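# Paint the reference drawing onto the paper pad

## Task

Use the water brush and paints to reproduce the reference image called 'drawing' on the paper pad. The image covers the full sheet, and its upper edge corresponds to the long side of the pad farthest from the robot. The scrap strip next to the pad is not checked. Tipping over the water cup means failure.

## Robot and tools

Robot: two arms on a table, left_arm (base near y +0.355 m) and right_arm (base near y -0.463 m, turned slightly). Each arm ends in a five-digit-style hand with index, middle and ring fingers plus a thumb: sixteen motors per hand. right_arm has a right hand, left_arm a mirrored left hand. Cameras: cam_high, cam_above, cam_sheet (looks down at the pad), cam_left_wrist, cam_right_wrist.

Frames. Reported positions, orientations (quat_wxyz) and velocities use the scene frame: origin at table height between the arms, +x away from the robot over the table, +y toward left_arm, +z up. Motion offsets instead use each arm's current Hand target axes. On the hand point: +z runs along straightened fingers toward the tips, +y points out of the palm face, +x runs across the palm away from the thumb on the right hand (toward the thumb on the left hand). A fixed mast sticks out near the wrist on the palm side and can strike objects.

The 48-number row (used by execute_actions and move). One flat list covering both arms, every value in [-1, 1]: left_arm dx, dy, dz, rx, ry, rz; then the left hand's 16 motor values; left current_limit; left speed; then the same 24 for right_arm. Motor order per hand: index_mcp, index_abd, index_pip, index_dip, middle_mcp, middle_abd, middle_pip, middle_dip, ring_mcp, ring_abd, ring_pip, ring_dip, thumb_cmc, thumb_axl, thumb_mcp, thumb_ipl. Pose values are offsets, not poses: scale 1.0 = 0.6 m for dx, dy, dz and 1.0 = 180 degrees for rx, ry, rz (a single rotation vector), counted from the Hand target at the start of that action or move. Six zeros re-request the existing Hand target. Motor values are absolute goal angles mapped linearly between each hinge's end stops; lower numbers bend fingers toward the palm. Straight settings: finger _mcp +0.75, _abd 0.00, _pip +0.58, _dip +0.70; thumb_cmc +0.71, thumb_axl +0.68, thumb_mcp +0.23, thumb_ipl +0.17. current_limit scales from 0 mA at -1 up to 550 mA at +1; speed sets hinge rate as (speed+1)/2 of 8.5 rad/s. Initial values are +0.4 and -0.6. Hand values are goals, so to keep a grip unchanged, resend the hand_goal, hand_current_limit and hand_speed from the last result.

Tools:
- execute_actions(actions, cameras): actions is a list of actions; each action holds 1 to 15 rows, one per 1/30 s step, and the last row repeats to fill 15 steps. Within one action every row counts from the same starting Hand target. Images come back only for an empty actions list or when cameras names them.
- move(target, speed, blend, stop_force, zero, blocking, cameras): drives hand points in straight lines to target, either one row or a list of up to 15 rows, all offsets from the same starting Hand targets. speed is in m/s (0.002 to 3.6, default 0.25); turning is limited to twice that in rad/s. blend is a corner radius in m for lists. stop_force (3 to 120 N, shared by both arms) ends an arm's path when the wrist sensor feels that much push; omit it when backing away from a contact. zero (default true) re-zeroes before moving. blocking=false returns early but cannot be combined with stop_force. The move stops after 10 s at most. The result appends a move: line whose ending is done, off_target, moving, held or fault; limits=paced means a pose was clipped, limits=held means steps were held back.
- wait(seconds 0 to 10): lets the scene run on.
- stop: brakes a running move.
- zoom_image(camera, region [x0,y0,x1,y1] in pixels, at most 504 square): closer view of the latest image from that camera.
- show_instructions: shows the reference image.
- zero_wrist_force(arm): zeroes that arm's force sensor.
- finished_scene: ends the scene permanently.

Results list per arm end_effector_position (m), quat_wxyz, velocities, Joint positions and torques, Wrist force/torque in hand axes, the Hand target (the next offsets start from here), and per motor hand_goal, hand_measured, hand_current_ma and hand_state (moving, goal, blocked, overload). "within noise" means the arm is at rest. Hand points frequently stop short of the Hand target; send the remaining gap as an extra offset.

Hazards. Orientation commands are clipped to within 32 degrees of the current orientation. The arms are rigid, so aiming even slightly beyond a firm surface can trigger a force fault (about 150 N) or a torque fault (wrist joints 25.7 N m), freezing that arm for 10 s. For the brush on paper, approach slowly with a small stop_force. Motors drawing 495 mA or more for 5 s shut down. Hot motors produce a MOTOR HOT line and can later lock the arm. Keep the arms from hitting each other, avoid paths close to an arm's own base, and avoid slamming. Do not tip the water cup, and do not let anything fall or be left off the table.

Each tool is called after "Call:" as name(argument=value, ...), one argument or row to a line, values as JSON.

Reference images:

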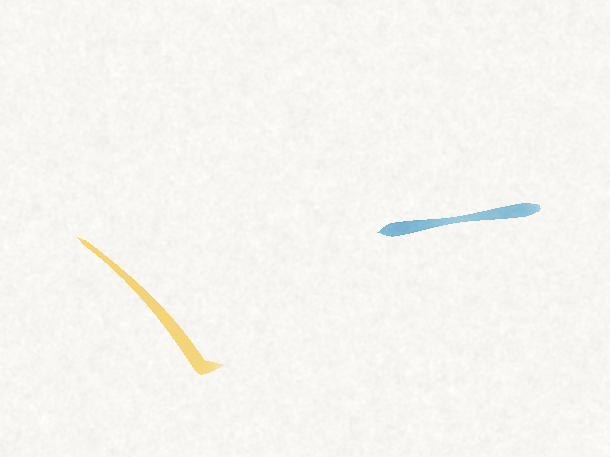

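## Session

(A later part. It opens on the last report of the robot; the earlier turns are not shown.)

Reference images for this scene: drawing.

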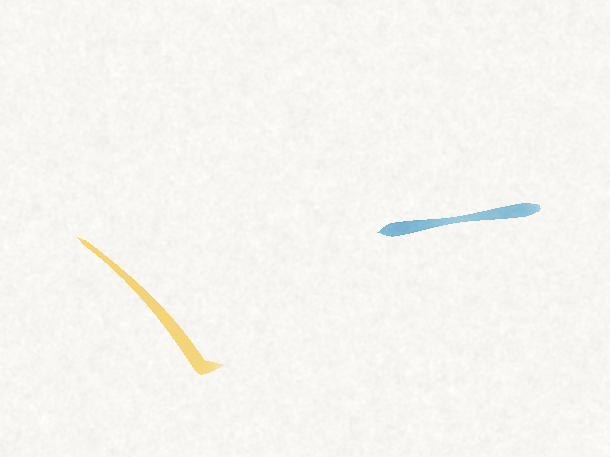

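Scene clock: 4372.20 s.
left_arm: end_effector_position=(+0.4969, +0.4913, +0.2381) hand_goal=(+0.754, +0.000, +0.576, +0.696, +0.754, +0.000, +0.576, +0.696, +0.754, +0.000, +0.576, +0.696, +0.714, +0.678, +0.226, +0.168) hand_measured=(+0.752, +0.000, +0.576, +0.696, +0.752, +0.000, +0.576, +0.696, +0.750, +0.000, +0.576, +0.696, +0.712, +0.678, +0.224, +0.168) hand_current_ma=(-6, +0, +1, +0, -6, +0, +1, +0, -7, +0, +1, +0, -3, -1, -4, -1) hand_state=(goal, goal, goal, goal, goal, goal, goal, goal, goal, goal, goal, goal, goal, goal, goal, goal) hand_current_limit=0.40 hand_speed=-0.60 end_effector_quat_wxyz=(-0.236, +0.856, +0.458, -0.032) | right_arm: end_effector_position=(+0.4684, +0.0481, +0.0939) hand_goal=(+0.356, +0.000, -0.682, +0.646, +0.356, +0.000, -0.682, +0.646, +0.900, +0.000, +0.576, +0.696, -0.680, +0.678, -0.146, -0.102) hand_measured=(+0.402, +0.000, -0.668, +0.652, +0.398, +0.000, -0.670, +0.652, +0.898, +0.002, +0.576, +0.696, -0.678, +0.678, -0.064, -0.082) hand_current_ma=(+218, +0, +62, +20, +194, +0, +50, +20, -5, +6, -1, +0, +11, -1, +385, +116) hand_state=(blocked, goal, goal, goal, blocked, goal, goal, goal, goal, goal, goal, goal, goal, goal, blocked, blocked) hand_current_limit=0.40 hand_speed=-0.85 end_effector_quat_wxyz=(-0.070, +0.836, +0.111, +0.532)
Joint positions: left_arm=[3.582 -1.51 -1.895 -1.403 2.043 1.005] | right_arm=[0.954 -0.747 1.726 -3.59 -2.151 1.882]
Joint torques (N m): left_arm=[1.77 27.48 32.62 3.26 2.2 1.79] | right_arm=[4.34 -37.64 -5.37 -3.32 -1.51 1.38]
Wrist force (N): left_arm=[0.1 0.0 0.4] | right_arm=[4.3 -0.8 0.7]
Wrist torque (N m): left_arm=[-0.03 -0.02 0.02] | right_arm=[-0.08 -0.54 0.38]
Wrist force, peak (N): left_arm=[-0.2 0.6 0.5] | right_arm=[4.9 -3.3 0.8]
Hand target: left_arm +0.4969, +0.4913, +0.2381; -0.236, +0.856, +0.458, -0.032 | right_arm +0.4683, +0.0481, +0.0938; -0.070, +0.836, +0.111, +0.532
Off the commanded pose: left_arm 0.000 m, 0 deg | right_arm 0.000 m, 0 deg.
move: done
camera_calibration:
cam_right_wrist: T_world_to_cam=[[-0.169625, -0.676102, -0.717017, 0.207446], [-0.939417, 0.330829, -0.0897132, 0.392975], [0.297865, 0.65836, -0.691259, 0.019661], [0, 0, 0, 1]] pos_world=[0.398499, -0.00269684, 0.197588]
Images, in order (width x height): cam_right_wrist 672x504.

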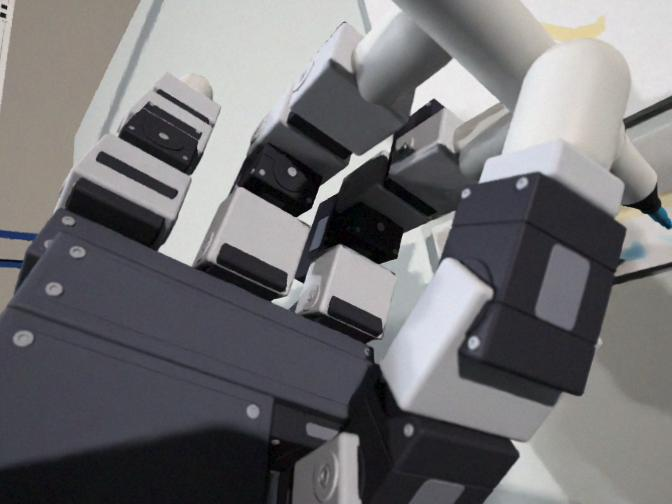

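Call:
move(
  target=[
    [0,0,0,0,0,0,0.754,0,0.576,0.696,0.754,0,0.576,0.696,0.754,0,0.576,0.696,0.714,0.678,0.226,0.168,0.4,-0.6,0.09647,0.33772,0.1979,0,0,0,0.356,0,-0.683,0.645,0.356,0,-0.683,0.645,0.9,0,0.576,0.696,-0.681,0.677,-0.146,-0.1027,0.4,-0.85],
    [0,0,0,0,0,0,0.754,0,0.576,0.696,0.754,0,0.576,0.696,0.754,0,0.576,0.696,0.714,0.678,0.226,0.168,0.4,-0.6,0.07007,0.33769,0.21022,0,0,0,0.356,0,-0.683,0.645,0.356,0,-0.683,0.645,0.9,0,0.576,0.696,-0.681,0.677,-0.146,-0.1027,0.4,-0.85],
    [0,0,0,0,0,0,0.754,0,0.576,0.696,0.754,0,0.576,0.696,0.754,0,0.576,0.696,0.714,0.678,0.226,0.168,0.4,-0.6,0.06325,0.32547,0.21646,0,0,0,0.356,0,-0.683,0.645,0.356,0,-0.683,0.645,0.9,0,0.576,0.696,-0.681,0.677,-0.146,-0.1027,0.4,-0.85],
    [0,0,0,0,0,0,0.754,0,0.576,0.696,0.754,0,0.576,0.696,0.754,0,0.576,0.696,0.714,0.678,0.226,0.168,0.4,-0.6,0.06485,0.31447,0.2167,0,0,0,0.356,0,-0.683,0.645,0.356,0,-0.683,0.645,0.9,0,0.576,0.696,-0.681,0.677,-0.146,-0.1027,0.4,-0.85],
    [0,0,0,0,0,0,0.754,0,0.576,0.696,0.754,0,0.576,0.696,0.754,0,0.576,0.696,0.714,0.678,0.226,0.168,0.4,-0.6,0.06838,0.29923,0.21636,0,0,0,0.356,0,-0.683,0.645,0.356,0,-0.683,0.645,0.9,0,0.576,0.696,-0.681,0.677,-0.146,-0.1027,0.4,-0.85],
    [0,0,0,0,0,0,0.754,0,0.576,0.696,0.754,0,0.576,0.696,0.754,0,0.576,0.696,0.714,0.678,0.226,0.168,0.4,-0.6,0.07226,0.28231,0.21598,0,0,0,0.356,0,-0.683,0.645,0.356,0,-0.683,0.645,0.9,0,0.576,0.696,-0.681,0.677,-0.146,-0.1027,0.4,-0.85],
    [0,0,0,0,0,0,0.754,0,0.576,0.696,0.754,0,0.576,0.696,0.754,0,0.576,0.696,0.714,0.678,0.226,0.168,0.4,-0.6,0.07479,0.26537,0.21623,0,0,0,0.356,0,-0.683,0.645,0.356,0,-0.683,0.645,0.9,0,0.576,0.696,-0.681,0.677,-0.146,-0.1027,0.4,-0.85],
    [0,0,0,0,0,0,0.754,0,0.576,0.696,0.754,0,0.576,0.696,0.754,0,0.576,0.696,0.714,0.678,0.226,0.168,0.4,-0.6,0.07349,0.2487,0.21932,0,0,0,0.356,0,-0.683,0.645,0.356,0,-0.683,0.645,0.9,0,0.576,0.696,-0.681,0.677,-0.146,-0.1027,0.4,-0.85],
    [0,0,0,0,0,0,0.754,0,0.576,0.696,0.754,0,0.576,0.696,0.754,0,0.576,0.696,0.714,0.678,0.226,0.168,0.4,-0.6,0.07062,0.23205,0.22333,0,0,0,0.356,0,-0.683,0.645,0.356,0,-0.683,0.645,0.9,0,0.576,0.696,-0.681,0.677,-0.146,-0.1027,0.4,-0.85],
    [0,0,0,0,0,0,0.754,0,0.576,0.696,0.754,0,0.576,0.696,0.754,0,0.576,0.696,0.714,0.678,0.226,0.168,0.4,-0.6,0.0685,0.22043,0.22625,0,0,0,0.356,0,-0.683,0.645,0.356,0,-0.683,0.645,0.9,0,0.576,0.696,-0.681,0.677,-0.146,-0.1027,0.4,-0.85],
    [0,0,0,0,0,0,0.754,0,0.576,0.696,0.754,0,0.576,0.696,0.754,0,0.576,0.696,0.714,0.678,0.226,0.168,0.4,-0.6,0.06812,0.21341,0.22738,0,0,0,0.356,0,-0.683,0.645,0.356,0,-0.683,0.645,0.9,0,0.576,0.696,-0.681,0.677,-0.146,-0.1027,0.4,-0.85],
    [0,0,0,0,0,0,0.754,0,0.576,0.696,0.754,0,0.576,0.696,0.754,0,0.576,0.696,0.714,0.678,0.226,0.168,0.4,-0.6,0.07309,0.20976,0.22425,0,0,0,0.356,0,-0.683,0.645,0.356,0,-0.683,0.645,0.9,0,0.576,0.696,-0.681,0.677,-0.146,-0.1027,0.4,-0.85],
    [0,0,0,0,0,0,0.754,0,0.576,0.696,0.754,0,0.576,0.696,0.754,0,0.576,0.696,0.714,0.678,0.226,0.168,0.4,-0.6,0.07793,0.20724,0.22085,0,0,0,0.356,0,-0.683,0.645,0.356,0,-0.683,0.645,0.9,0,0.576,0.696,-0.681,0.677,-0.146,-0.1027,0.4,-0.85],
    [0,0,0,0,0,0,0.754,0,0.576,0.696,0.754,0,0.576,0.696,0.754,0,0.576,0.696,0.714,0.678,0.226,0.168,0.4,-0.6,0.08181,0.20527,0.21734,0,0,0,0.356,0,-0.683,0.645,0.356,0,-0.683,0.645,0.9,0,0.576,0.696,-0.681,0.677,-0.146,-0.1027,0.4,-0.85],
    [0,0,0,0,0,0,0.754,0,0.576,0.696,0.754,0,0.576,0.696,0.754,0,0.576,0.696,0.714,0.678,0.226,0.168,0.4,-0.6,0.12074,0.20525,0.19919,0,0,0,0.356,0,-0.683,0.645,0.356,0,-0.683,0.645,0.9,0,0.576,0.696,-0.681,0.677,-0.146,-0.1027,0.4,-0.85],
  ],
  speed=[0.25,0.05,0.035,0.035,0.035,0.035,0.035,0.035,0.035,0.035,0.035,0.03,0.03,0.03,0.1],
  blend=[0.0005,0.0005,0.002,0.002,0.003,0.003,0.003,0.003,0.003,0.002,0.001,0.0005,0.0005,0.0005,0],
  cameras=["cam_sheet","cam_right_wrist"],
)

Call:
zoom_image(
  camera="cam_sheet",
  region=[340, 170, 460, 240],
)

Scene clock: 4460.33 s.
left_arm: end_effector_position=(+0.4969, +0.4913, +0.2381) hand_goal=(+0.754, +0.000, +0.576, +0.696, +0.754, +0.000, +0.576, +0.696, +0.754, +0.000, +0.576, +0.696, +0.714, +0.678, +0.226, +0.168) hand_measured=(+0.752, +0.000, +0.576, +0.696, +0.752, +0.000, +0.576, +0.696, +0.750, +0.000, +0.576, +0.696, +0.712, +0.678, +0.224, +0.168) hand_current_ma=(-6, +0, +1, +0, -6, +0, +1, +0, -7, +0, +1, +0, -3, -1, -4, -1) hand_state=(goal, goal, goal, goal, goal, goal, goal, goal, goal, goal, goal, goal, goal, goal, goal, goal) hand_current_limit=0.40 hand_speed=-0.60 end_effector_quat_wxyz=(-0.236, +0.856, +0.458, -0.032) | right_arm: end_effector_position=(+0.6345, -0.0346, +0.1088) hand_goal=(+0.356, +0.000, -0.682, +0.646, +0.356, +0.000, -0.682, +0.646, +0.900, +0.000, +0.576, +0.696, -0.680, +0.678, -0.146, -0.102) hand_measured=(+0.402, +0.000, -0.668, +0.652, +0.398, +0.000, -0.670, +0.652, +0.898, +0.002, +0.576, +0.696, -0.678, +0.678, -0.064, -0.082) hand_current_ma=(+218, +0, +62, +20, +194, +0, +50, +20, -4, +6, -1, +0, +11, -1, +385, +116) hand_state=(blocked, goal, goal, goal, blocked, goal, goal, goal, goal, goal, goal, goal, goal, goal, blocked, blocked) hand_current_limit=0.40 hand_speed=-0.85 end_effector_quat_wxyz=(-0.070, +0.836, +0.111, +0.532)
Joint positions: left_arm=[3.582 -1.51 -1.895 -1.403 2.043 1.005] | right_arm=[0.658 -0.728 1.631 -3.583 -1.89 1.725]
Joint torques (N m): left_arm=[2.27 27.21 32.32 3.22 2.12 1.75] | right_arm=[-6.29 -50.34 -18.24 -3.09 0.83 -1.24]
Wrist force (N): left_arm=[-0.4 0.0 0.2] | right_arm=[4.1 -0.9 0.7]
Wrist torque (N m): left_arm=[-0.01 0.05 -0.03] | right_arm=[-0.11 -0.51 0.27]
Wrist force, peak (N): left_arm=[-0.3 -0.1 0.8] | right_arm=[5.3 1.4 1.3]
Hand target: left_arm +0.4969, +0.4913, +0.2381; -0.236, +0.856, +0.458, -0.032 | right_arm +0.6346, -0.0346, +0.1089; -0.070, +0.836, +0.111, +0.532
Off the commanded pose: left_arm 0.000 m, 0 deg | right_arm 0.000 m, 0 deg.
move: done
camera_calibration:
cam_right_wrist: T_world_to_cam=[[-0.169661, -0.676209, -0.716908, 0.190395], [-0.939439, 0.330775, -0.0896734, 0.577802], [0.297773, 0.658277, -0.691377, 0.0349723], [0, 0, 0, 1]] pos_world=[0.564699, -0.0853972, 0.212488]
Images, in order (width x height): cam_sheet 672x504, cam_right_wrist 672x504.

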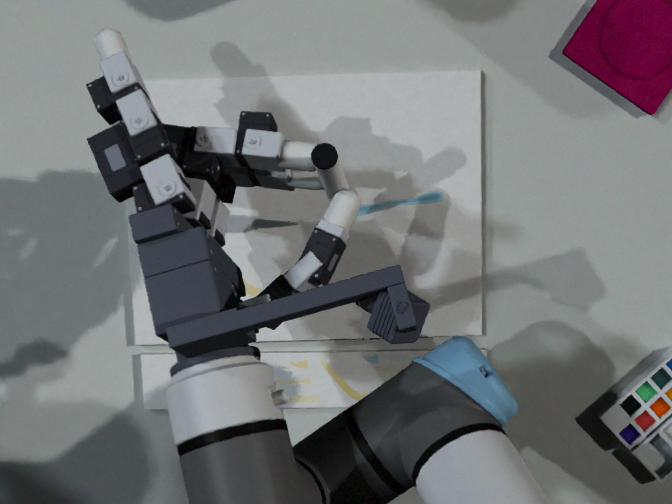

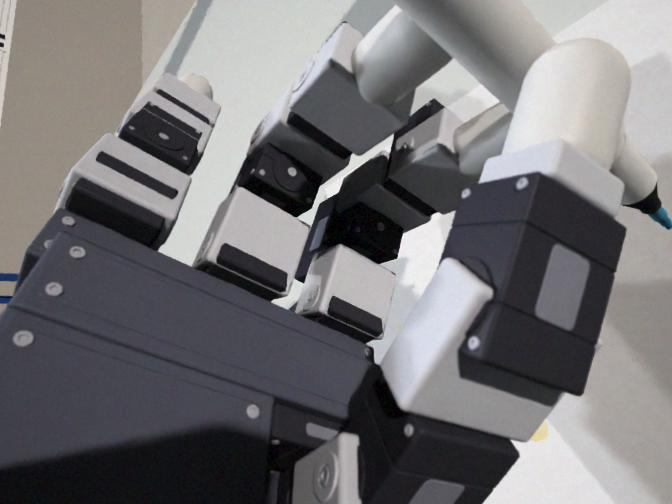

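Scaled by 4.200 from the camera's 672x504 image, which has a finer 960x720 frame.

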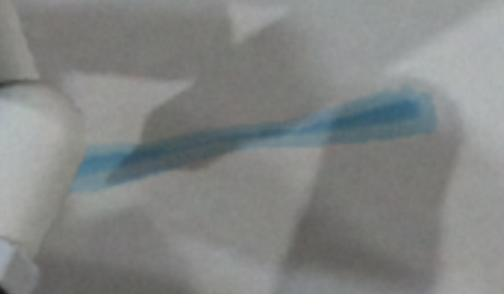

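Call:
move(
  target=[
    [0,0,0,0,0,0,0.754,0,0.576,0.696,0.754,0,0.576,0.696,0.754,0,0.576,0.696,0.714,0.678,0.226,0.168,0.4,-0.6,0.15087,0.0002,-0.0704,0,0,0,0.356,0,-0.683,0.645,0.356,0,-0.683,0.645,0.9,0,0.576,0.696,-0.681,0.677,-0.146,-0.1027,0.4,-0.85],
    [0,0,0,0,0,0,0.754,0,0.576,0.696,0.754,0,0.576,0.696,0.754,0,0.576,0.696,0.714,0.678,0.226,0.168,0.4,-0.6,0.33174,0.11752,0.21338,0,0.1389,0,0.356,0,-0.683,0.645,0.356,0,-0.683,0.645,0.9,0,0.576,0.696,-0.681,0.677,-0.146,-0.1027,0.4,-0.85],
  ],
  speed=[0.2,0.25],
  blend=[0.02,0],
  cameras=["cam_above","cam_high"],
)

Call:
zoom_image(
  camera="cam_above",
  region=[270, 0, 430, 120],
)

Call:
zoom_image(
  camera="cam_high",
  region=[380, 230, 460, 350],
)

Scene clock: 4480.10 s.
left_arm: end_effector_position=(+0.4969, +0.4913, +0.2381) hand_goal=(+0.754, +0.000, +0.576, +0.696, +0.754, +0.000, +0.576, +0.696, +0.754, +0.000, +0.576, +0.696, +0.714, +0.678, +0.226, +0.168) hand_measured=(+0.752, +0.000, +0.576, +0.696, +0.752, +0.000, +0.576, +0.696, +0.750, +0.000, +0.576, +0.696, +0.712, +0.678, +0.224, +0.168) hand_current_ma=(-6, +0, +1, +0, -6, +0, +1, +0, -7, +0, +1, +0, -3, -1, -4, -1) hand_state=(goal, goal, goal, goal, goal, goal, goal, goal, goal, goal, goal, goal, goal, goal, goal, goal) hand_current_limit=0.40 hand_speed=-0.60 end_effector_quat_wxyz=(-0.236, +0.856, +0.458, -0.032) | right_arm: end_effector_position=(+0.8462, -0.0503, +0.2352) hand_goal=(+0.356, +0.000, -0.682, +0.646, +0.356, +0.000, -0.682, +0.646, +0.900, +0.000, +0.576, +0.696, -0.680, +0.678, -0.146, -0.102) hand_measured=(+0.402, +0.000, -0.668, +0.652, +0.398, +0.000, -0.670, +0.652, +0.898, +0.002, +0.576, +0.696, -0.678, +0.678, -0.064, -0.082) hand_current_ma=(+218, +0, +62, +20, +194, +0, +50, +20, -4, +6, -1, +0, +11, -1, +385, +116) hand_state=(blocked, goal, goal, goal, blocked, goal, goal, goal, goal, goal, goal, goal, goal, goal, blocked, blocked) hand_current_limit=0.40 hand_speed=-0.85 end_effector_quat_wxyz=(-0.093, +0.701, +0.093, +0.701)
Joint positions: left_arm=[3.582 -1.51 -1.895 -1.403 2.043 1.005] | right_arm=[0.488 -0.449 0.952 -3.643 -1.755 1.57]
Joint torques (N m): left_arm=[2.35 27.4 32.14 3.28 2.1 1.75] | right_arm=[-5.23 -52.06 -24.82 -3.27 1.23 1.13]
Wrist force (N): left_arm=[-0.1 0.4 0.3] | right_arm=[4.5 -1.2 1.2]
Wrist torque (N m): left_arm=[0.03 0.01 -0.01] | right_arm=[-0.24 -0.53 0.36]
Wrist force, peak (N): left_arm=[0.0 -0.4 0.7] | right_arm=[4.5 -1.4 2.5]
Hand target: left_arm +0.4969, +0.4913, +0.2381; -0.236, +0.856, +0.458, -0.032 | right_arm +0.8463, -0.0503, +0.2351; -0.093, +0.701, +0.093, +0.701
Off the commanded pose: left_arm 0.000 m, 0 deg | right_arm 0.000 m, 0 deg.
move: done
Images, in order (width x height): cam_high 672x504, cam_above 672x504.

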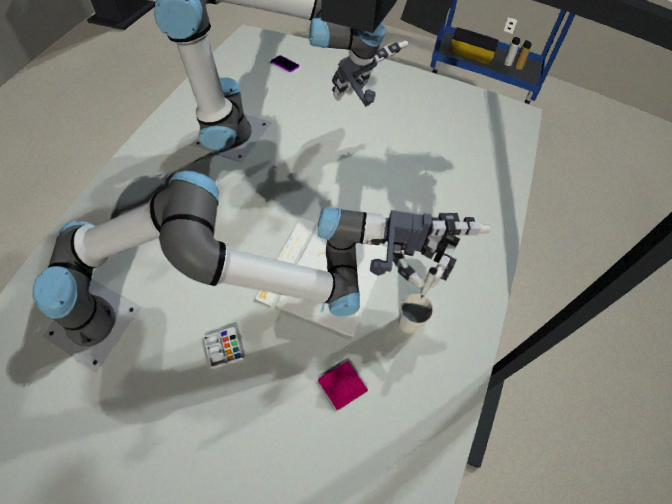

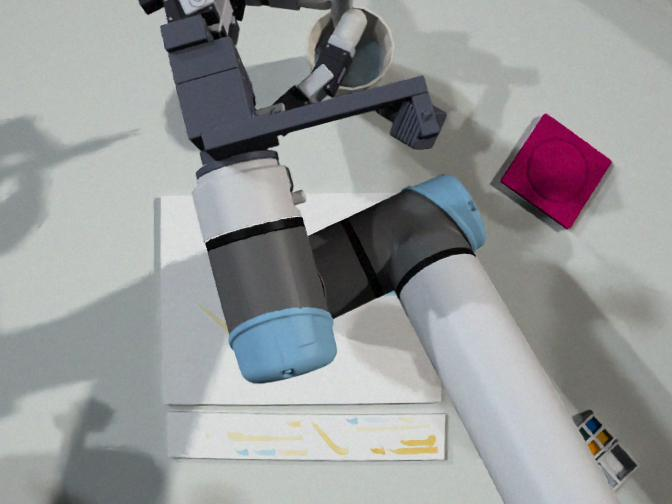

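Scaled by 3.150 from the camera's 672x504 image, which has a finer 960x720 frame.

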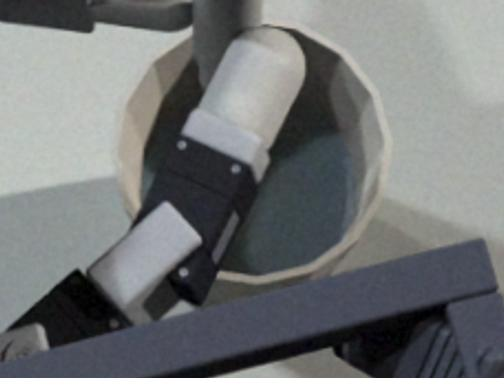

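Scaled by 4.200 from the camera's 672x504 image, which has a finer 960x720 frame.

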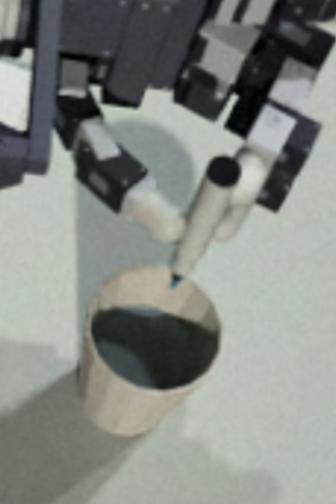

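Call:
move(
  target=[0,0,0,0,0,0,0.754,0,0.576,0.696,0.754,0,0.576,0.696,0.754,0,0.576,0.696,0.714,0.678,0.226,0.168,0.4,-0.6,-0.1545,0,0,0,0,0,0.356,0,-0.683,0.645,0.356,0,-0.683,0.645,0.9,0,0.576,0.696,-0.681,0.677,-0.146,-0.1027,0.4,-0.85],
  speed=0.08,
  cameras=["cam_high","cam_above"],
)

Call:
move(
  target=[
    [0,0,0,0,0,0,0.754,0,0.576,0.696,0.754,0,0.576,0.696,0.754,0,0.576,0.696,0.714,0.678,0.226,0.168,0.4,-0.6,0,0.00388,0.01449,0,0,0,0.356,0,-0.683,0.645,0.356,0,-0.683,0.645,0.9,0,0.576,0.696,-0.681,0.677,-0.146,-0.1027,0.4,-0.85],
    [0,0,0,0,0,0,0.754,0,0.576,0.696,0.754,0,0.576,0.696,0.754,0,0.576,0.696,0.714,0.678,0.226,0.168,0.4,-0.6,0,-0.01449,0.00388,0,0,0,0.356,0,-0.683,0.645,0.356,0,-0.683,0.645,0.9,0,0.576,0.696,-0.681,0.677,-0.146,-0.1027,0.4,-0.85],
    [0,0,0,0,0,0,0.754,0,0.576,0.696,0.754,0,0.576,0.696,0.754,0,0.576,0.696,0.714,0.678,0.226,0.168,0.4,-0.6,0,-0.00388,-0.01449,0,0,0,0.356,0,-0.683,0.645,0.356,0,-0.683,0.645,0.9,0,0.576,0.696,-0.681,0.677,-0.146,-0.1027,0.4,-0.85],
    [0,0,0,0,0,0,0.754,0,0.576,0.696,0.754,0,0.576,0.696,0.754,0,0.576,0.696,0.714,0.678,0.226,0.168,0.4,-0.6,0,0.01449,-0.00388,0,0,0,0.356,0,-0.683,0.645,0.356,0,-0.683,0.645,0.9,0,0.576,0.696,-0.681,0.677,-0.146,-0.1027,0.4,-0.85],
    [0,0,0,0,0,0,0.754,0,0.576,0.696,0.754,0,0.576,0.696,0.754,0,0.576,0.696,0.714,0.678,0.226,0.168,0.4,-0.6,0,0.00388,0.01449,0,0,0,0.356,0,-0.683,0.645,0.356,0,-0.683,0.645,0.9,0,0.576,0.696,-0.681,0.677,-0.146,-0.1027,0.4,-0.85],
    [0,0,0,0,0,0,0.754,0,0.576,0.696,0.754,0,0.576,0.696,0.754,0,0.576,0.696,0.714,0.678,0.226,0.168,0.4,-0.6,0,-0.01449,0.00388,0,0,0,0.356,0,-0.683,0.645,0.356,0,-0.683,0.645,0.9,0,0.576,0.696,-0.681,0.677,-0.146,-0.1027,0.4,-0.85],
    [0,0,0,0,0,0,0.754,0,0.576,0.696,0.754,0,0.576,0.696,0.754,0,0.576,0.696,0.714,0.678,0.226,0.168,0.4,-0.6,0,-0.00388,-0.01449,0,0,0,0.356,0,-0.683,0.645,0.356,0,-0.683,0.645,0.9,0,0.576,0.696,-0.681,0.677,-0.146,-0.1027,0.4,-0.85],
    [0,0,0,0,0,0,0.754,0,0.576,0.696,0.754,0,0.576,0.696,0.754,0,0.576,0.696,0.714,0.678,0.226,0.168,0.4,-0.6,0,0.01449,-0.00388,0,0,0,0.356,0,-0.683,0.645,0.356,0,-0.683,0.645,0.9,0,0.576,0.696,-0.681,0.677,-0.146,-0.1027,0.4,-0.85],
    [0,0,0,0,0,0,0.754,0,0.576,0.696,0.754,0,0.576,0.696,0.754,0,0.576,0.696,0.714,0.678,0.226,0.168,0.4,-0.6,0,0.00388,0.01449,0,0,0,0.356,0,-0.683,0.645,0.356,0,-0.683,0.645,0.9,0,0.576,0.696,-0.681,0.677,-0.146,-0.1027,0.4,-0.85],
    [0,0,0,0,0,0,0.754,0,0.576,0.696,0.754,0,0.576,0.696,0.754,0,0.576,0.696,0.714,0.678,0.226,0.168,0.4,-0.6,0,-0.01449,0.00388,0,0,0,0.356,0,-0.683,0.645,0.356,0,-0.683,0.645,0.9,0,0.576,0.696,-0.681,0.677,-0.146,-0.1027,0.4,-0.85],
    [0,0,0,0,0,0,0.754,0,0.576,0.696,0.754,0,0.576,0.696,0.754,0,0.576,0.696,0.714,0.678,0.226,0.168,0.4,-0.6,0,-0.00388,-0.01449,0,0,0,0.356,0,-0.683,0.645,0.356,0,-0.683,0.645,0.9,0,0.576,0.696,-0.681,0.677,-0.146,-0.1027,0.4,-0.85],
    [0,0,0,0,0,0,0.754,0,0.576,0.696,0.754,0,0.576,0.696,0.754,0,0.576,0.696,0.714,0.678,0.226,0.168,0.4,-0.6,0,0,0,0,0,0,0.356,0,-0.683,0.645,0.356,0,-0.683,0.645,0.9,0,0.576,0.696,-0.681,0.677,-0.146,-0.1027,0.4,-0.85],
  ],
  speed=0.03,
  blend=[0.004,0.004,0.004,0.004,0.004,0.004,0.004,0.004,0.004,0.004,0.004,0],
  cameras=[],
)

Call:
move(
  target=[
    [0,0,0,0,0,0,0.754,0,0.576,0.696,0.754,0,0.576,0.696,0.754,0,0.576,0.696,0.714,0.678,0.226,0.168,0.4,-0.6,0,0.00388,0.01449,0,0,0,0.356,0,-0.683,0.645,0.356,0,-0.683,0.645,0.9,0,0.576,0.696,-0.681,0.677,-0.146,-0.1027,0.4,-0.85],
    [0,0,0,0,0,0,0.754,0,0.576,0.696,0.754,0,0.576,0.696,0.754,0,0.576,0.696,0.714,0.678,0.226,0.168,0.4,-0.6,0,-0.01449,0.00388,0,0,0,0.356,0,-0.683,0.645,0.356,0,-0.683,0.645,0.9,0,0.576,0.696,-0.681,0.677,-0.146,-0.1027,0.4,-0.85],
    [0,0,0,0,0,0,0.754,0,0.576,0.696,0.754,0,0.576,0.696,0.754,0,0.576,0.696,0.714,0.678,0.226,0.168,0.4,-0.6,0,-0.00388,-0.01449,0,0,0,0.356,0,-0.683,0.645,0.356,0,-0.683,0.645,0.9,0,0.576,0.696,-0.681,0.677,-0.146,-0.1027,0.4,-0.85],
    [0,0,0,0,0,0,0.754,0,0.576,0.696,0.754,0,0.576,0.696,0.754,0,0.576,0.696,0.714,0.678,0.226,0.168,0.4,-0.6,0,0.01449,-0.00388,0,0,0,0.356,0,-0.683,0.645,0.356,0,-0.683,0.645,0.9,0,0.576,0.696,-0.681,0.677,-0.146,-0.1027,0.4,-0.85],
    [0,0,0,0,0,0,0.754,0,0.576,0.696,0.754,0,0.576,0.696,0.754,0,0.576,0.696,0.714,0.678,0.226,0.168,0.4,-0.6,0,0.00388,0.01449,0,0,0,0.356,0,-0.683,0.645,0.356,0,-0.683,0.645,0.9,0,0.576,0.696,-0.681,0.677,-0.146,-0.1027,0.4,-0.85],
    [0,0,0,0,0,0,0.754,0,0.576,0.696,0.754,0,0.576,0.696,0.754,0,0.576,0.696,0.714,0.678,0.226,0.168,0.4,-0.6,0,-0.01449,0.00388,0,0,0,0.356,0,-0.683,0.645,0.356,0,-0.683,0.645,0.9,0,0.576,0.696,-0.681,0.677,-0.146,-0.1027,0.4,-0.85],
    [0,0,0,0,0,0,0.754,0,0.576,0.696,0.754,0,0.576,0.696,0.754,0,0.576,0.696,0.714,0.678,0.226,0.168,0.4,-0.6,0,-0.00388,-0.01449,0,0,0,0.356,0,-0.683,0.645,0.356,0,-0.683,0.645,0.9,0,0.576,0.696,-0.681,0.677,-0.146,-0.1027,0.4,-0.85],
    [0,0,0,0,0,0,0.754,0,0.576,0.696,0.754,0,0.576,0.696,0.754,0,0.576,0.696,0.714,0.678,0.226,0.168,0.4,-0.6,0,0.01449,-0.00388,0,0,0,0.356,0,-0.683,0.645,0.356,0,-0.683,0.645,0.9,0,0.576,0.696,-0.681,0.677,-0.146,-0.1027,0.4,-0.85],
    [0,0,0,0,0,0,0.754,0,0.576,0.696,0.754,0,0.576,0.696,0.754,0,0.576,0.696,0.714,0.678,0.226,0.168,0.4,-0.6,0,0.00388,0.01449,0,0,0,0.356,0,-0.683,0.645,0.356,0,-0.683,0.645,0.9,0,0.576,0.696,-0.681,0.677,-0.146,-0.1027,0.4,-0.85],
    [0,0,0,0,0,0,0.754,0,0.576,0.696,0.754,0,0.576,0.696,0.754,0,0.576,0.696,0.714,0.678,0.226,0.168,0.4,-0.6,0,-0.01449,0.00388,0,0,0,0.356,0,-0.683,0.645,0.356,0,-0.683,0.645,0.9,0,0.576,0.696,-0.681,0.677,-0.146,-0.1027,0.4,-0.85],
    [0,0,0,0,0,0,0.754,0,0.576,0.696,0.754,0,0.576,0.696,0.754,0,0.576,0.696,0.714,0.678,0.226,0.168,0.4,-0.6,0,-0.00388,-0.01449,0,0,0,0.356,0,-0.683,0.645,0.356,0,-0.683,0.645,0.9,0,0.576,0.696,-0.681,0.677,-0.146,-0.1027,0.4,-0.85],
    [0,0,0,0,0,0,0.754,0,0.576,0.696,0.754,0,0.576,0.696,0.754,0,0.576,0.696,0.714,0.678,0.226,0.168,0.4,-0.6,0,0,0,0,0,0,0.356,0,-0.683,0.645,0.356,0,-0.683,0.645,0.9,0,0.576,0.696,-0.681,0.677,-0.146,-0.1027,0.4,-0.85],
  ],
  speed=0.03,
  blend=[0.004,0.004,0.004,0.004,0.004,0.004,0.004,0.004,0.004,0.004,0.004,0],
  cameras=[],
)

Call:
move(
  target=[
    [0,0,0,0,0,0,0.754,0,0.576,0.696,0.754,0,0.576,0.696,0.754,0,0.576,0.696,0.714,0.678,0.226,0.168,0.4,-0.6,0,0.00388,0.01449,0,0,0,0.356,0,-0.683,0.645,0.356,0,-0.683,0.645,0.9,0,0.576,0.696,-0.681,0.677,-0.146,-0.1027,0.4,-0.85],
    [0,0,0,0,0,0,0.754,0,0.576,0.696,0.754,0,0.576,0.696,0.754,0,0.576,0.696,0.714,0.678,0.226,0.168,0.4,-0.6,0,-0.01449,0.00388,0,0,0,0.356,0,-0.683,0.645,0.356,0,-0.683,0.645,0.9,0,0.576,0.696,-0.681,0.677,-0.146,-0.1027,0.4,-0.85],
    [0,0,0,0,0,0,0.754,0,0.576,0.696,0.754,0,0.576,0.696,0.754,0,0.576,0.696,0.714,0.678,0.226,0.168,0.4,-0.6,0,-0.00388,-0.01449,0,0,0,0.356,0,-0.683,0.645,0.356,0,-0.683,0.645,0.9,0,0.576,0.696,-0.681,0.677,-0.146,-0.1027,0.4,-0.85],
    [0,0,0,0,0,0,0.754,0,0.576,0.696,0.754,0,0.576,0.696,0.754,0,0.576,0.696,0.714,0.678,0.226,0.168,0.4,-0.6,0,0.01449,-0.00388,0,0,0,0.356,0,-0.683,0.645,0.356,0,-0.683,0.645,0.9,0,0.576,0.696,-0.681,0.677,-0.146,-0.1027,0.4,-0.85],
    [0,0,0,0,0,0,0.754,0,0.576,0.696,0.754,0,0.576,0.696,0.754,0,0.576,0.696,0.714,0.678,0.226,0.168,0.4,-0.6,0,0.00388,0.01449,0,0,0,0.356,0,-0.683,0.645,0.356,0,-0.683,0.645,0.9,0,0.576,0.696,-0.681,0.677,-0.146,-0.1027,0.4,-0.85],
    [0,0,0,0,0,0,0.754,0,0.576,0.696,0.754,0,0.576,0.696,0.754,0,0.576,0.696,0.714,0.678,0.226,0.168,0.4,-0.6,0,-0.01449,0.00388,0,0,0,0.356,0,-0.683,0.645,0.356,0,-0.683,0.645,0.9,0,0.576,0.696,-0.681,0.677,-0.146,-0.1027,0.4,-0.85],
    [0,0,0,0,0,0,0.754,0,0.576,0.696,0.754,0,0.576,0.696,0.754,0,0.576,0.696,0.714,0.678,0.226,0.168,0.4,-0.6,0,-0.00388,-0.01449,0,0,0,0.356,0,-0.683,0.645,0.356,0,-0.683,0.645,0.9,0,0.576,0.696,-0.681,0.677,-0.146,-0.1027,0.4,-0.85],
    [0,0,0,0,0,0,0.754,0,0.576,0.696,0.754,0,0.576,0.696,0.754,0,0.576,0.696,0.714,0.678,0.226,0.168,0.4,-0.6,0,0.01449,-0.00388,0,0,0,0.356,0,-0.683,0.645,0.356,0,-0.683,0.645,0.9,0,0.576,0.696,-0.681,0.677,-0.146,-0.1027,0.4,-0.85],
    [0,0,0,0,0,0,0.754,0,0.576,0.696,0.754,0,0.576,0.696,0.754,0,0.576,0.696,0.714,0.678,0.226,0.168,0.4,-0.6,0,0,0,0,0,0,0.356,0,-0.683,0.645,0.356,0,-0.683,0.645,0.9,0,0.576,0.696,-0.681,0.677,-0.146,-0.1027,0.4,-0.85],
    [0,0,0,0,0,0,0.754,0,0.576,0.696,0.754,0,0.576,0.696,0.754,0,0.576,0.696,0.714,0.678,0.226,0.168,0.4,-0.6,0.15,0,0,0,0,0,0.356,0,-0.683,0.645,0.356,0,-0.683,0.645,0.9,0,0.576,0.696,-0.681,0.677,-0.146,-0.1027,0.4,-0.85],
  ],
  speed=[0.03,0.03,0.03,0.03,0.03,0.03,0.03,0.03,0.03,0.08],
  blend=[0.004,0.004,0.004,0.004,0.004,0.004,0.004,0.004,0.002,0],
  cameras=["cam_right_wrist","cam_above"],
)

Call:
zoom_image(
  camera="cam_right_wrist",
  region=[572, 150, 672, 270],
)

Scene clock: 4563.70 s.
left_arm: end_effector_position=(+0.4969, +0.4913, +0.2381) hand_goal=(+0.754, +0.000, +0.576, +0.696, +0.754, +0.000, +0.576, +0.696, +0.754, +0.000, +0.576, +0.696, +0.714, +0.678, +0.226, +0.168) hand_measured=(+0.752, +0.000, +0.576, +0.696, +0.752, +0.000, +0.576, +0.696, +0.750, +0.000, +0.576, +0.696, +0.712, +0.678, +0.224, +0.168) hand_current_ma=(-6, +0, +1, +0, -6, +0, +1, +0, -7, +0, +1, +0, -3, -1, -4, -1) hand_state=(goal, goal, goal, goal, goal, goal, goal, goal, goal, goal, goal, goal, goal, goal, goal, goal) hand_current_limit=0.40 hand_speed=-0.60 end_effector_quat_wxyz=(-0.236, +0.856, +0.458, -0.032) | right_arm: end_effector_position=(+0.8462, -0.0504, +0.1424) hand_goal=(+0.356, +0.000, -0.682, +0.646, +0.356, +0.000, -0.682, +0.646, +0.900, +0.000, +0.576, +0.696, -0.680, +0.678, -0.146, -0.102) hand_measured=(+0.402, +0.000, -0.668, +0.652, +0.398, +0.000, -0.670, +0.652, +0.898, +0.002, +0.576, +0.696, -0.678, +0.678, -0.064, -0.082) hand_current_ma=(+218, +0, +62, +20, +194, +0, +50, +20, -4, +6, -1, +0, +11, -1, +385, +116) hand_state=(blocked, goal, goal, goal, blocked, goal, goal, goal, goal, goal, goal, goal, goal, goal, blocked, blocked) hand_current_limit=0.40 hand_speed=-0.85 end_effector_quat_wxyz=(-0.093, +0.701, +0.093, +0.701)
Joint positions: left_arm=[3.582 -1.51 -1.895 -1.403 2.043 1.005] | right_arm=[0.488 -0.306 0.917 -3.752 -1.755 1.57]
Joint torques (N m): left_arm=[2.48 26.98 32.98 3.25 2.22 1.79] | right_arm=[-5.53 -73.44 -10.6 -0.16 0.33 -0.27]
Wrist force (N): left_arm=[0.2 0.1 0.1] | right_arm=[4.6 -1.1 1.2]
Wrist torque (N m): left_arm=[0.00 -0.03 0.04] | right_arm=[-0.23 -0.54 0.37]
Wrist force, peak (N): left_arm=[-0.3 0.0 0.9] | right_arm=[5.4 -1.2 1.3]
Hand target: left_arm +0.4969, +0.4913, +0.2381; -0.236, +0.856, +0.458, -0.032 | right_arm +0.8462, -0.0504, +0.1424; -0.093, +0.701, +0.093, +0.701
Off the commanded pose: left_arm 0.000 m, 0 deg | right_arm 0.000 m, 0 deg.
move: done
Images, in order (width x height): cam_high 672x504, cam_above 672x504.

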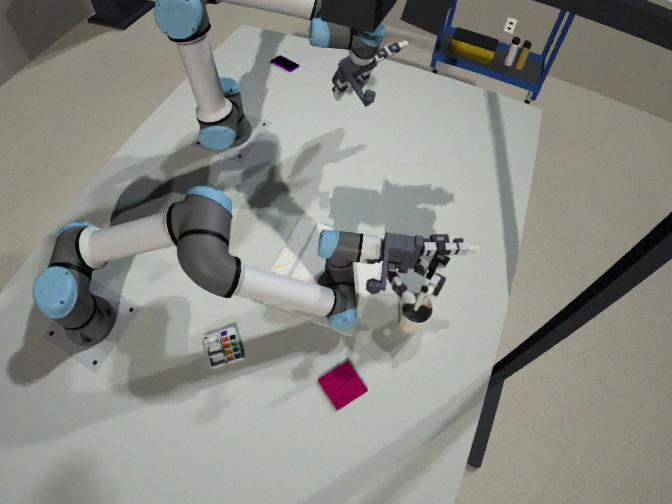

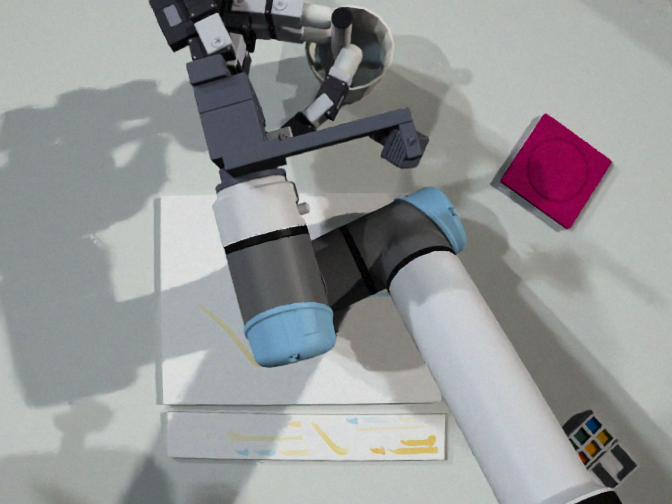

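Scene clock: 4568.87 s.
left_arm: end_effector_position=(+0.4969, +0.4913, +0.2381) hand_goal=(+0.754, +0.000, +0.576, +0.696, +0.754, +0.000, +0.576, +0.696, +0.754, +0.000, +0.576, +0.696, +0.714, +0.678, +0.226, +0.168) hand_measured=(+0.752, +0.000, +0.576, +0.696, +0.752, +0.000, +0.576, +0.696, +0.750, +0.000, +0.576, +0.696, +0.712, +0.678, +0.224, +0.168) hand_current_ma=(-6, +0, +1, +0, -6, +0, +1, +0, -7, +0, +1, +0, -3, -1, -4, -1) hand_state=(goal, goal, goal, goal, goal, goal, goal, goal, goal, goal, goal, goal, goal, goal, goal, goal) hand_current_limit=0.40 hand_speed=-0.60 end_effector_quat_wxyz=(-0.236, +0.856, +0.458, -0.032) | right_arm: end_effector_position=(+0.8463, -0.0505, +0.1422) hand_goal=(+0.356, +0.000, -0.682, +0.646, +0.356, +0.000, -0.682, +0.646, +0.900, +0.000, +0.576, +0.696, -0.680, +0.678, -0.146, -0.102) hand_measured=(+0.402, +0.000, -0.668, +0.652, +0.398, +0.000, -0.670, +0.652, +0.898, +0.002, +0.576, +0.696, -0.678, +0.678, -0.064, -0.082) hand_current_ma=(+218, +0, +62, +20, +194, +0, +50, +20, -4, +6, -1, +0, +11, -1, +385, +116) hand_state=(blocked, goal, goal, goal, blocked, goal, goal, goal, goal, goal, goal, goal, goal, goal, blocked, blocked) hand_current_limit=0.40 hand_speed=-0.85 end_effector_quat_wxyz=(-0.093, +0.701, +0.093, +0.701)
Joint positions: left_arm=[3.582 -1.51 -1.895 -1.403 2.043 1.005] | right_arm=[0.488 -0.306 0.917 -3.752 -1.755 1.57]
Joint torques (N m): left_arm=[1.99 26.69 33.08 3.39 2.29 1.81] | right_arm=[6.94 -76.27 -10.32 -3.52 -1.4 0.64]
Wrist force (N): left_arm=[-0.1 0.1 0.1] | right_arm=[4.1 -1.3 1.3]
Wrist torque (N m): left_arm=[0.00 0.00 0.01] | right_arm=[-0.27 -0.49 0.32]
Wrist force, peak (N): left_arm=[0.1 -0.3 0.7] | right_arm=[4.9 -1.8 1.2]
Hand target: left_arm +0.4969, +0.4913, +0.2381; -0.236, +0.856, +0.458, -0.032 | right_arm +0.8462, -0.0504, +0.1424; -0.093, +0.701, +0.093, +0.701
Off the commanded pose: left_arm 0.000 m, 0 deg | right_arm 0.000 m, 0 deg.
move: done
No camera images: "cameras" was empty.

Scene clock: 4574.03 s.
left_arm: end_effector_position=(+0.4969, +0.4913, +0.2381) hand_goal=(+0.754, +0.000, +0.576, +0.696, +0.754, +0.000, +0.576, +0.696, +0.754, +0.000, +0.576, +0.696, +0.714, +0.678, +0.226, +0.168) hand_measured=(+0.752, +0.000, +0.576, +0.696, +0.752, +0.000, +0.576, +0.696, +0.750, +0.000, +0.576, +0.696, +0.712, +0.678, +0.224, +0.168) hand_current_ma=(-6, +0, +1, +0, -6, +0, +1, +0, -7, +0, +1, +0, -3, -1, -4, -1) hand_state=(goal, goal, goal, goal, goal, goal, goal, goal, goal, goal, goal, goal, goal, goal, goal, goal) hand_current_limit=0.40 hand_speed=-0.60 end_effector_quat_wxyz=(-0.236, +0.856, +0.458, -0.032) | right_arm: end_effector_position=(+0.8463, -0.0505, +0.1422) hand_goal=(+0.356, +0.000, -0.682, +0.646, +0.356, +0.000, -0.682, +0.646, +0.900, +0.000, +0.576, +0.696, -0.680, +0.678, -0.146, -0.102) hand_measured=(+0.402, +0.000, -0.668, +0.652, +0.398, +0.000, -0.670, +0.652, +0.898, +0.002, +0.576, +0.696, -0.678, +0.678, -0.064, -0.082) hand_current_ma=(+218, +0, +62, +20, +194, +0, +50, +20, -4, +6, -1, +0, +11, -1, +385, +116) hand_state=(blocked, goal, goal, goal, blocked, goal, goal, goal, goal, goal, goal, goal, goal, goal, blocked, blocked) hand_current_limit=0.40 hand_speed=-0.85 end_effector_quat_wxyz=(-0.093, +0.701, +0.093, +0.701)
Joint positions: left_arm=[3.582 -1.51 -1.895 -1.403 2.043 1.005] | right_arm=[0.488 -0.306 0.917 -3.752 -1.755 1.57]
Joint torques (N m): left_arm=[1.81 27.51 32.86 3.16 2.21 1.96] | right_arm=[6.33 -74.54 -9.94 -3.44 -1.26 -0.33]
Wrist force (N): left_arm=[0.2 0.4 0.6] | right_arm=[4.4 -1.3 1.2]
Wrist torque (N m): left_arm=[-0.01 -0.01 0.02] | right_arm=[-0.25 -0.51 0.34]
Wrist force, peak (N): left_arm=[-0.1 0.2 0.8] | right_arm=[4.8 -1.2 1.4]
Hand target: left_arm +0.4969, +0.4913, +0.2381; -0.236, +0.856, +0.458, -0.032 | right_arm +0.8462, -0.0504, +0.1424; -0.093, +0.701, +0.093, +0.701
Off the commanded pose: left_arm 0.000 m, 0 deg | right_arm 0.000 m, 0 deg.
move: done
No camera images: "cameras" was empty.

Scene clock: 4579.03 s.
left_arm: end_effector_position=(+0.4969, +0.4913, +0.2381) hand_goal=(+0.754, +0.000, +0.576, +0.696, +0.754, +0.000, +0.576, +0.696, +0.754, +0.000, +0.576, +0.696, +0.714, +0.678, +0.226, +0.168) hand_measured=(+0.752, +0.000, +0.576, +0.696, +0.752, +0.000, +0.576, +0.696, +0.750, +0.000, +0.576, +0.696, +0.712, +0.678, +0.224, +0.168) hand_current_ma=(-6, +0, +1, +0, -6, +0, +1, +0, -7, +0, +1, +0, -3, -1, -4, -1) hand_state=(goal, goal, goal, goal, goal, goal, goal, goal, goal, goal, goal, goal, goal, goal, goal, goal) hand_current_limit=0.40 hand_speed=-0.60 end_effector_quat_wxyz=(-0.236, +0.856, +0.458, -0.032) | right_arm: end_effector_position=(+0.8463, -0.0503, +0.2324) hand_goal=(+0.356, +0.000, -0.682, +0.646, +0.356, +0.000, -0.682, +0.646, +0.900, +0.000, +0.576, +0.696, -0.680, +0.678, -0.146, -0.102) hand_measured=(+0.402, +0.000, -0.668, +0.652, +0.398, +0.000, -0.670, +0.652, +0.898, +0.002, +0.576, +0.696, -0.676, +0.678, -0.064, -0.082) hand_current_ma=(+218, +0, +62, +20, +194, +0, +50, +20, -4, +6, -1, +0, +11, -1, +385, +116) hand_state=(blocked, goal, goal, goal, blocked, goal, goal, goal, goal, goal, goal, goal, goal, goal, blocked, blocked) hand_current_limit=0.40 hand_speed=-0.85 end_effector_quat_wxyz=(-0.093, +0.701, +0.093, +0.701)
Joint positions: left_arm=[3.582 -1.51 -1.895 -1.403 2.043 1.005] | right_arm=[0.488 -0.445 0.952 -3.647 -1.755 1.57]
Joint torques (N m): left_arm=[1.19 27.52 32.47 3.23 2.1 1.83] | right_arm=[-5.38 -51.18 -22.56 -3.32 1.53 -0.13]
Wrist force (N): left_arm=[0.0 -0.2 0.4] | right_arm=[4.0 -1.1 1.4]
Wrist torque (N m): left_arm=[-0.06 0.00 0.02] | right_arm=[-0.24 -0.48 0.31]
Wrist force, peak (N): left_arm=[0.1 0.3 0.8] | right_arm=[5.4 -1.2 1.2]
Hand target: left_arm +0.4969, +0.4913, +0.2381; -0.236, +0.856, +0.458, -0.032 | right_arm +0.8463, -0.0503, +0.2324; -0.093, +0.701, +0.093, +0.701
Off the commanded pose: left_arm 0.000 m, 0 deg | right_arm 0.000 m, 0 deg.
move: done
camera_calibration:
cam_right_wrist: T_world_to_cam=[[0.153726, -0.588844, -0.793493, 0.0527623], [-0.828736, 0.36049, -0.42807, 0.779465], [0.538113, 0.723401, -0.432579, -0.192511], [0, 0, 0, 1]] pos_world=[0.741452, -0.110658, 0.292256]
Images, in order (width x height): cam_above 672x504, cam_right_wrist 672x504.

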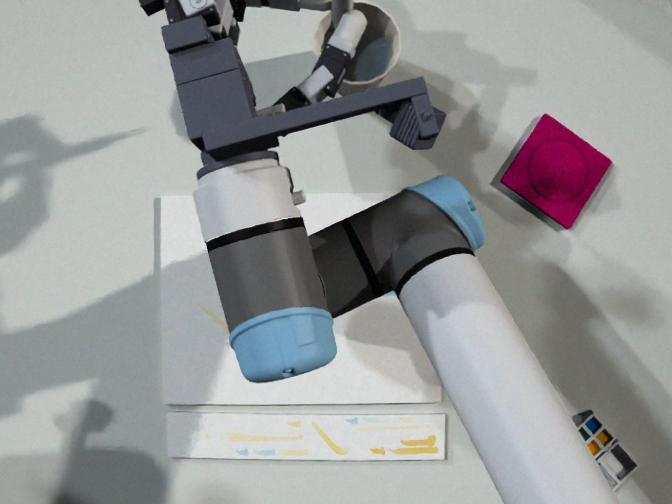

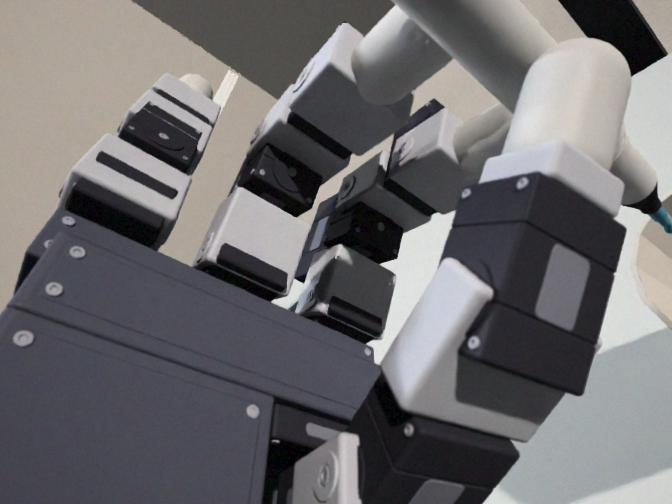

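Scaled by 4.200 from the camera's 672x504 image, which has a finer 960x720 frame.

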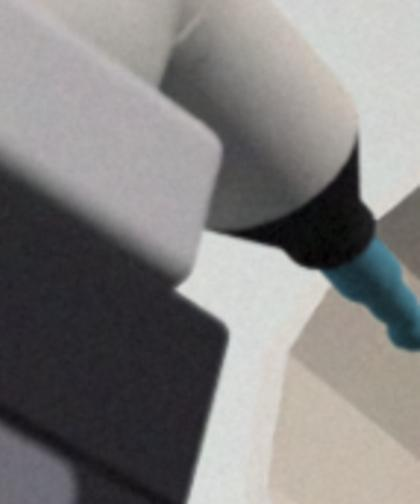

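Call:
move(
  target=[
    [0,0,0,0,0,0,0.754,0,0.576,0.696,0.754,0,0.576,0.696,0.754,0,0.576,0.696,0.714,0.678,0.226,0.168,0.4,-0.6,-0.08733,-0.39403,-0.54721,0,-0.1389,0,0.356,0,-0.683,0.645,0.356,0,-0.683,0.645,0.9,0,0.576,0.696,-0.681,0.677,-0.146,-0.1027,0.4,-0.85],
    [0,0,0,0,0,0,0.754,0,0.576,0.696,0.754,0,0.576,0.696,0.754,0,0.576,0.696,0.714,0.678,0.226,0.168,0.4,-0.6,-0.21567,-0.39403,-0.54721,0,-0.1389,0,0.356,0,-0.683,0.645,0.356,0,-0.683,0.645,0.9,0,0.576,0.696,-0.681,0.677,-0.146,-0.1027,0.4,-0.85],
  ],
  speed=[0.25,0.12],
  blend=[0.02,0],
  cameras=["cam_right_wrist"],
)

Scene clock: 4601.50 s.
left_arm: end_effector_position=(+0.4969, +0.4913, +0.2381) hand_goal=(+0.754, +0.000, +0.576, +0.696, +0.754, +0.000, +0.576, +0.696, +0.754, +0.000, +0.576, +0.696, +0.714, +0.678, +0.226, +0.168) hand_measured=(+0.752, +0.000, +0.576, +0.696, +0.752, +0.000, +0.576, +0.696, +0.750, +0.000, +0.576, +0.696, +0.712, +0.678, +0.224, +0.168) hand_current_ma=(-6, +0, +1, +0, -6, +0, +1, +0, -7, +0, +1, +0, -3, -1, -4, -1) hand_state=(goal, goal, goal, goal, goal, goal, goal, goal, goal, goal, goal, goal, goal, goal, goal, goal) hand_current_limit=0.40 hand_speed=-0.60 end_effector_quat_wxyz=(-0.236, +0.856, +0.458, -0.032) | right_arm: end_effector_position=(+0.4676, +0.0922, +0.1031) hand_goal=(+0.356, +0.000, -0.682, +0.646, +0.356, +0.000, -0.682, +0.646, +0.900, +0.000, +0.576, +0.696, -0.680, +0.678, -0.146, -0.102) hand_measured=(+0.402, +0.000, -0.668, +0.652, +0.398, +0.000, -0.670, +0.652, +0.898, +0.002, +0.576, +0.696, -0.676, +0.678, -0.064, -0.082) hand_current_ma=(+218, +0, +62, +20, +194, +0, +50, +20, -4, +6, -1, +0, +11, -1, +385, +116) hand_state=(blocked, goal, goal, goal, blocked, goal, goal, goal, goal, goal, goal, goal, goal, goal, blocked, blocked) hand_current_limit=0.40 hand_speed=-0.85 end_effector_quat_wxyz=(-0.070, +0.836, +0.111, +0.532)
Joint positions: left_arm=[3.582 -1.51 -1.895 -1.403 2.043 1.005] | right_arm=[0.998 -0.71 1.596 -3.482 -2.189 1.909]
Joint torques (N m): left_arm=[2.47 27.04 32.63 3.09 2.12 1.86] | right_arm=[7.72 -49.69 -9.95 -2.3 -1.95 -2.03]
Wrist force (N): left_arm=[0.0 0.4 0.2] | right_arm=[4.3 -0.7 0.5]
Wrist torque (N m): left_arm=[0.03 0.00 0.01] | right_arm=[-0.06 -0.53 0.44]
Wrist force, peak (N): left_arm=[-0.4 0.1 0.6] | right_arm=[5.0 -1.8 -1.0]
Hand target: left_arm +0.4969, +0.4913, +0.2381; -0.236, +0.856, +0.458, -0.032 | right_arm +0.4676, +0.0922, +0.1031; -0.070, +0.836, +0.111, +0.532
Off the commanded pose: left_arm 0.000 m, 0 deg | right_arm 0.000 m, 0 deg.
move: done
camera_calibration:
cam_right_wrist: T_world_to_cam=[[-0.169629, -0.676114, -0.717005, 0.243812], [-0.939445, 0.330767, -0.0896488, 0.378563], [0.297774, 0.658379, -0.691279, -0.00269587], [0, 0, 0, 1]] pos_world=[0.397799, 0.0414033, 0.206888]
Images, in order (width x height): cam_right_wrist 672x504.

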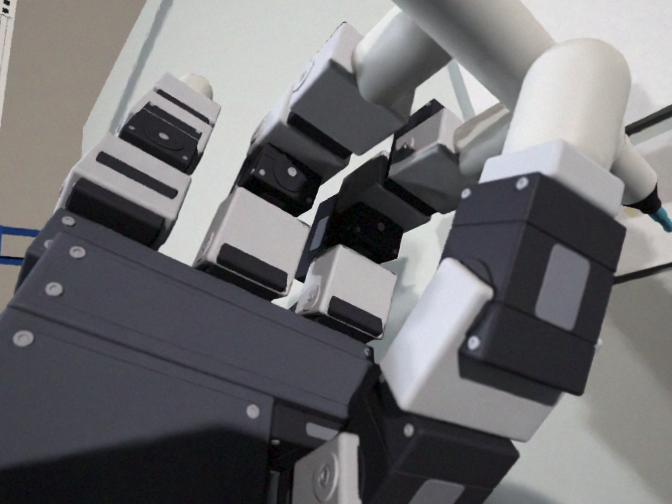

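Call:
move(
  target=[
    [0,0,0,0,0,0,0.754,0,0.576,0.696,0.754,0,0.576,0.696,0.754,0,0.576,0.696,0.714,0.678,0.226,0.168,0.4,-0.6,-0.0336,-0.0016,0.0162,0,0,0,0.356,0,-0.683,0.645,0.356,0,-0.683,0.645,0.9,0,0.576,0.696,-0.681,0.677,-0.146,-0.1027,0.4,-0.85],
    [0,0,0,0,0,0,0.754,0,0.576,0.696,0.754,0,0.576,0.696,0.754,0,0.576,0.696,0.714,0.678,0.226,0.168,0.4,-0.6,-0.04478,-0.00809,0.02329,0,0,0,0.356,0,-0.683,0.645,0.356,0,-0.683,0.645,0.9,0,0.576,0.696,-0.681,0.677,-0.146,-0.1027,0.4,-0.85],
    [0,0,0,0,0,0,0.754,0,0.576,0.696,0.754,0,0.576,0.696,0.754,0,0.576,0.696,0.714,0.678,0.226,0.168,0.4,-0.6,-0.04163,-0.0354,0.02995,0,0,0,0.356,0,-0.683,0.645,0.356,0,-0.683,0.645,0.9,0,0.576,0.696,-0.681,0.677,-0.146,-0.1027,0.4,-0.85],
    [0,0,0,0,0,0,0.754,0,0.576,0.696,0.754,0,0.576,0.696,0.754,0,0.576,0.696,0.714,0.678,0.226,0.168,0.4,-0.6,-0.02535,-0.0418,0.02427,0,0,0,0.356,0,-0.683,0.645,0.356,0,-0.683,0.645,0.9,0,0.576,0.696,-0.681,0.677,-0.146,-0.1027,0.4,-0.85],
    [0,0,0,0,0,0,0.754,0,0.576,0.696,0.754,0,0.576,0.696,0.754,0,0.576,0.696,0.714,0.678,0.226,0.168,0.4,-0.6,0.00482,-0.04176,0.01019,0,0,0,0.356,0,-0.683,0.645,0.356,0,-0.683,0.645,0.9,0,0.576,0.696,-0.681,0.677,-0.146,-0.1027,0.4,-0.85],
    [0,0,0,0,0,0,0.754,0,0.576,0.696,0.754,0,0.576,0.696,0.754,0,0.576,0.696,0.714,0.678,0.226,0.168,0.4,-0.6,-0.01281,0.00641,0.00406,0,0,0,0.356,0,-0.683,0.645,0.356,0,-0.683,0.645,0.9,0,0.576,0.696,-0.681,0.677,-0.146,-0.1027,0.4,-0.85],
  ],
  speed=[0.06,0.04,0.04,0.04,0.1,0.1],
  blend=[0,0.002,0.002,0.002,0.005,0],
  cameras=["cam_right_wrist"],
)

Call:
zoom_image(
  camera="cam_right_wrist",
  region=[572, 170, 672, 270],
)

Scene clock: 4629.30 s.
left_arm: end_effector_position=(+0.4969, +0.4913, +0.2381) hand_goal=(+0.754, +0.000, +0.576, +0.696, +0.754, +0.000, +0.576, +0.696, +0.754, +0.000, +0.576, +0.696, +0.714, +0.678, +0.226, +0.168) hand_measured=(+0.752, +0.000, +0.576, +0.696, +0.752, +0.000, +0.576, +0.696, +0.750, +0.000, +0.576, +0.696, +0.712, +0.678, +0.224, +0.168) hand_current_ma=(-6, +0, +1, +0, -6, +0, +1, +0, -7, +0, +1, +0, -3, -1, -4, -1) hand_state=(goal, goal, goal, goal, goal, goal, goal, goal, goal, goal, goal, goal, goal, goal, goal, goal) hand_current_limit=0.40 hand_speed=-0.60 end_effector_quat_wxyz=(-0.236, +0.856, +0.458, -0.032) | right_arm: end_effector_position=(+0.4676, +0.0882, +0.0952) hand_goal=(+0.356, +0.000, -0.682, +0.646, +0.356, +0.000, -0.682, +0.646, +0.900, +0.000, +0.576, +0.696, -0.680, +0.678, -0.146, -0.102) hand_measured=(+0.402, +0.000, -0.668, +0.652, +0.398, +0.000, -0.670, +0.652, +0.898, +0.002, +0.576, +0.696, -0.676, +0.678, -0.064, -0.082) hand_current_ma=(+218, +0, +62, +20, +194, +0, +50, +20, -4, +6, -1, +0, +11, -1, +385, +116) hand_state=(blocked, goal, goal, goal, blocked, goal, goal, goal, goal, goal, goal, goal, goal, goal, blocked, blocked) hand_current_limit=0.40 hand_speed=-0.85 end_effector_quat_wxyz=(-0.070, +0.836, +0.111, +0.532)
Joint positions: left_arm=[3.582 -1.51 -1.895 -1.403 2.043 1.005] | right_arm=[0.995 -0.701 1.607 -3.504 -2.186 1.907]
Joint torques (N m): left_arm=[1.88 27.67 32.42 3.24 2.06 1.77] | right_arm=[4.46 -41.36 -7.69 -2.97 -1.56 1.35]
Wrist force (N): left_arm=[0.0 0.1 0.1] | right_arm=[4.3 -0.7 0.6]
Wrist torque (N m): left_arm=[0.00 -0.01 0.01] | right_arm=[-0.07 -0.53 0.39]
Wrist force, peak (N): left_arm=[0.0 0.3 0.7] | right_arm=[5.5 -1.5 0.2]
Hand target: left_arm +0.4969, +0.4913, +0.2381; -0.236, +0.856, +0.458, -0.032 | right_arm +0.4676, +0.0882, +0.0951; -0.070, +0.836, +0.111, +0.532
Off the commanded pose: left_arm 0.000 m, 0 deg | right_arm 0.000 m, 0 deg.
move: done
camera_calibration:
cam_right_wrist: T_world_to_cam=[[-0.169625, -0.676102, -0.717017, 0.235371], [-0.939417, 0.330829, -0.0897132, 0.379168], [0.297865, 0.65836, -0.691259, -0.00563203], [0, 0, 0, 1]] pos_world=[0.397799, 0.0374032, 0.198888]
Images, in order (width x height): cam_right_wrist 672x504.

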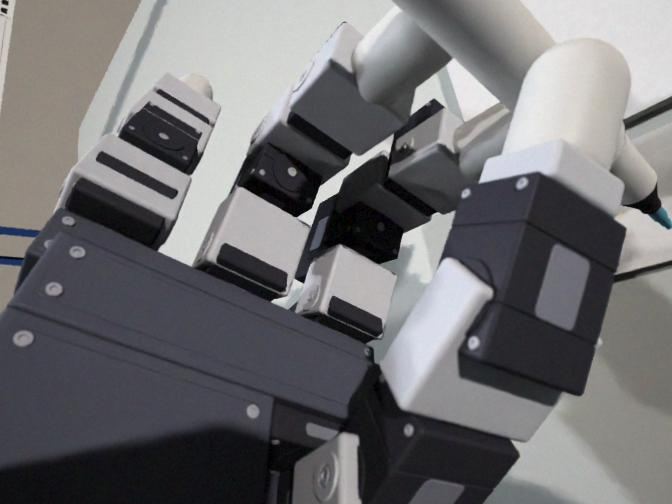

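Scaled by 5.040 from the camera's 672x504 image, which has a finer 960x720 frame.

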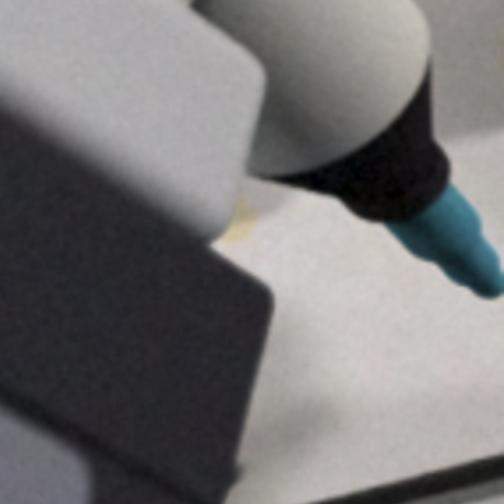

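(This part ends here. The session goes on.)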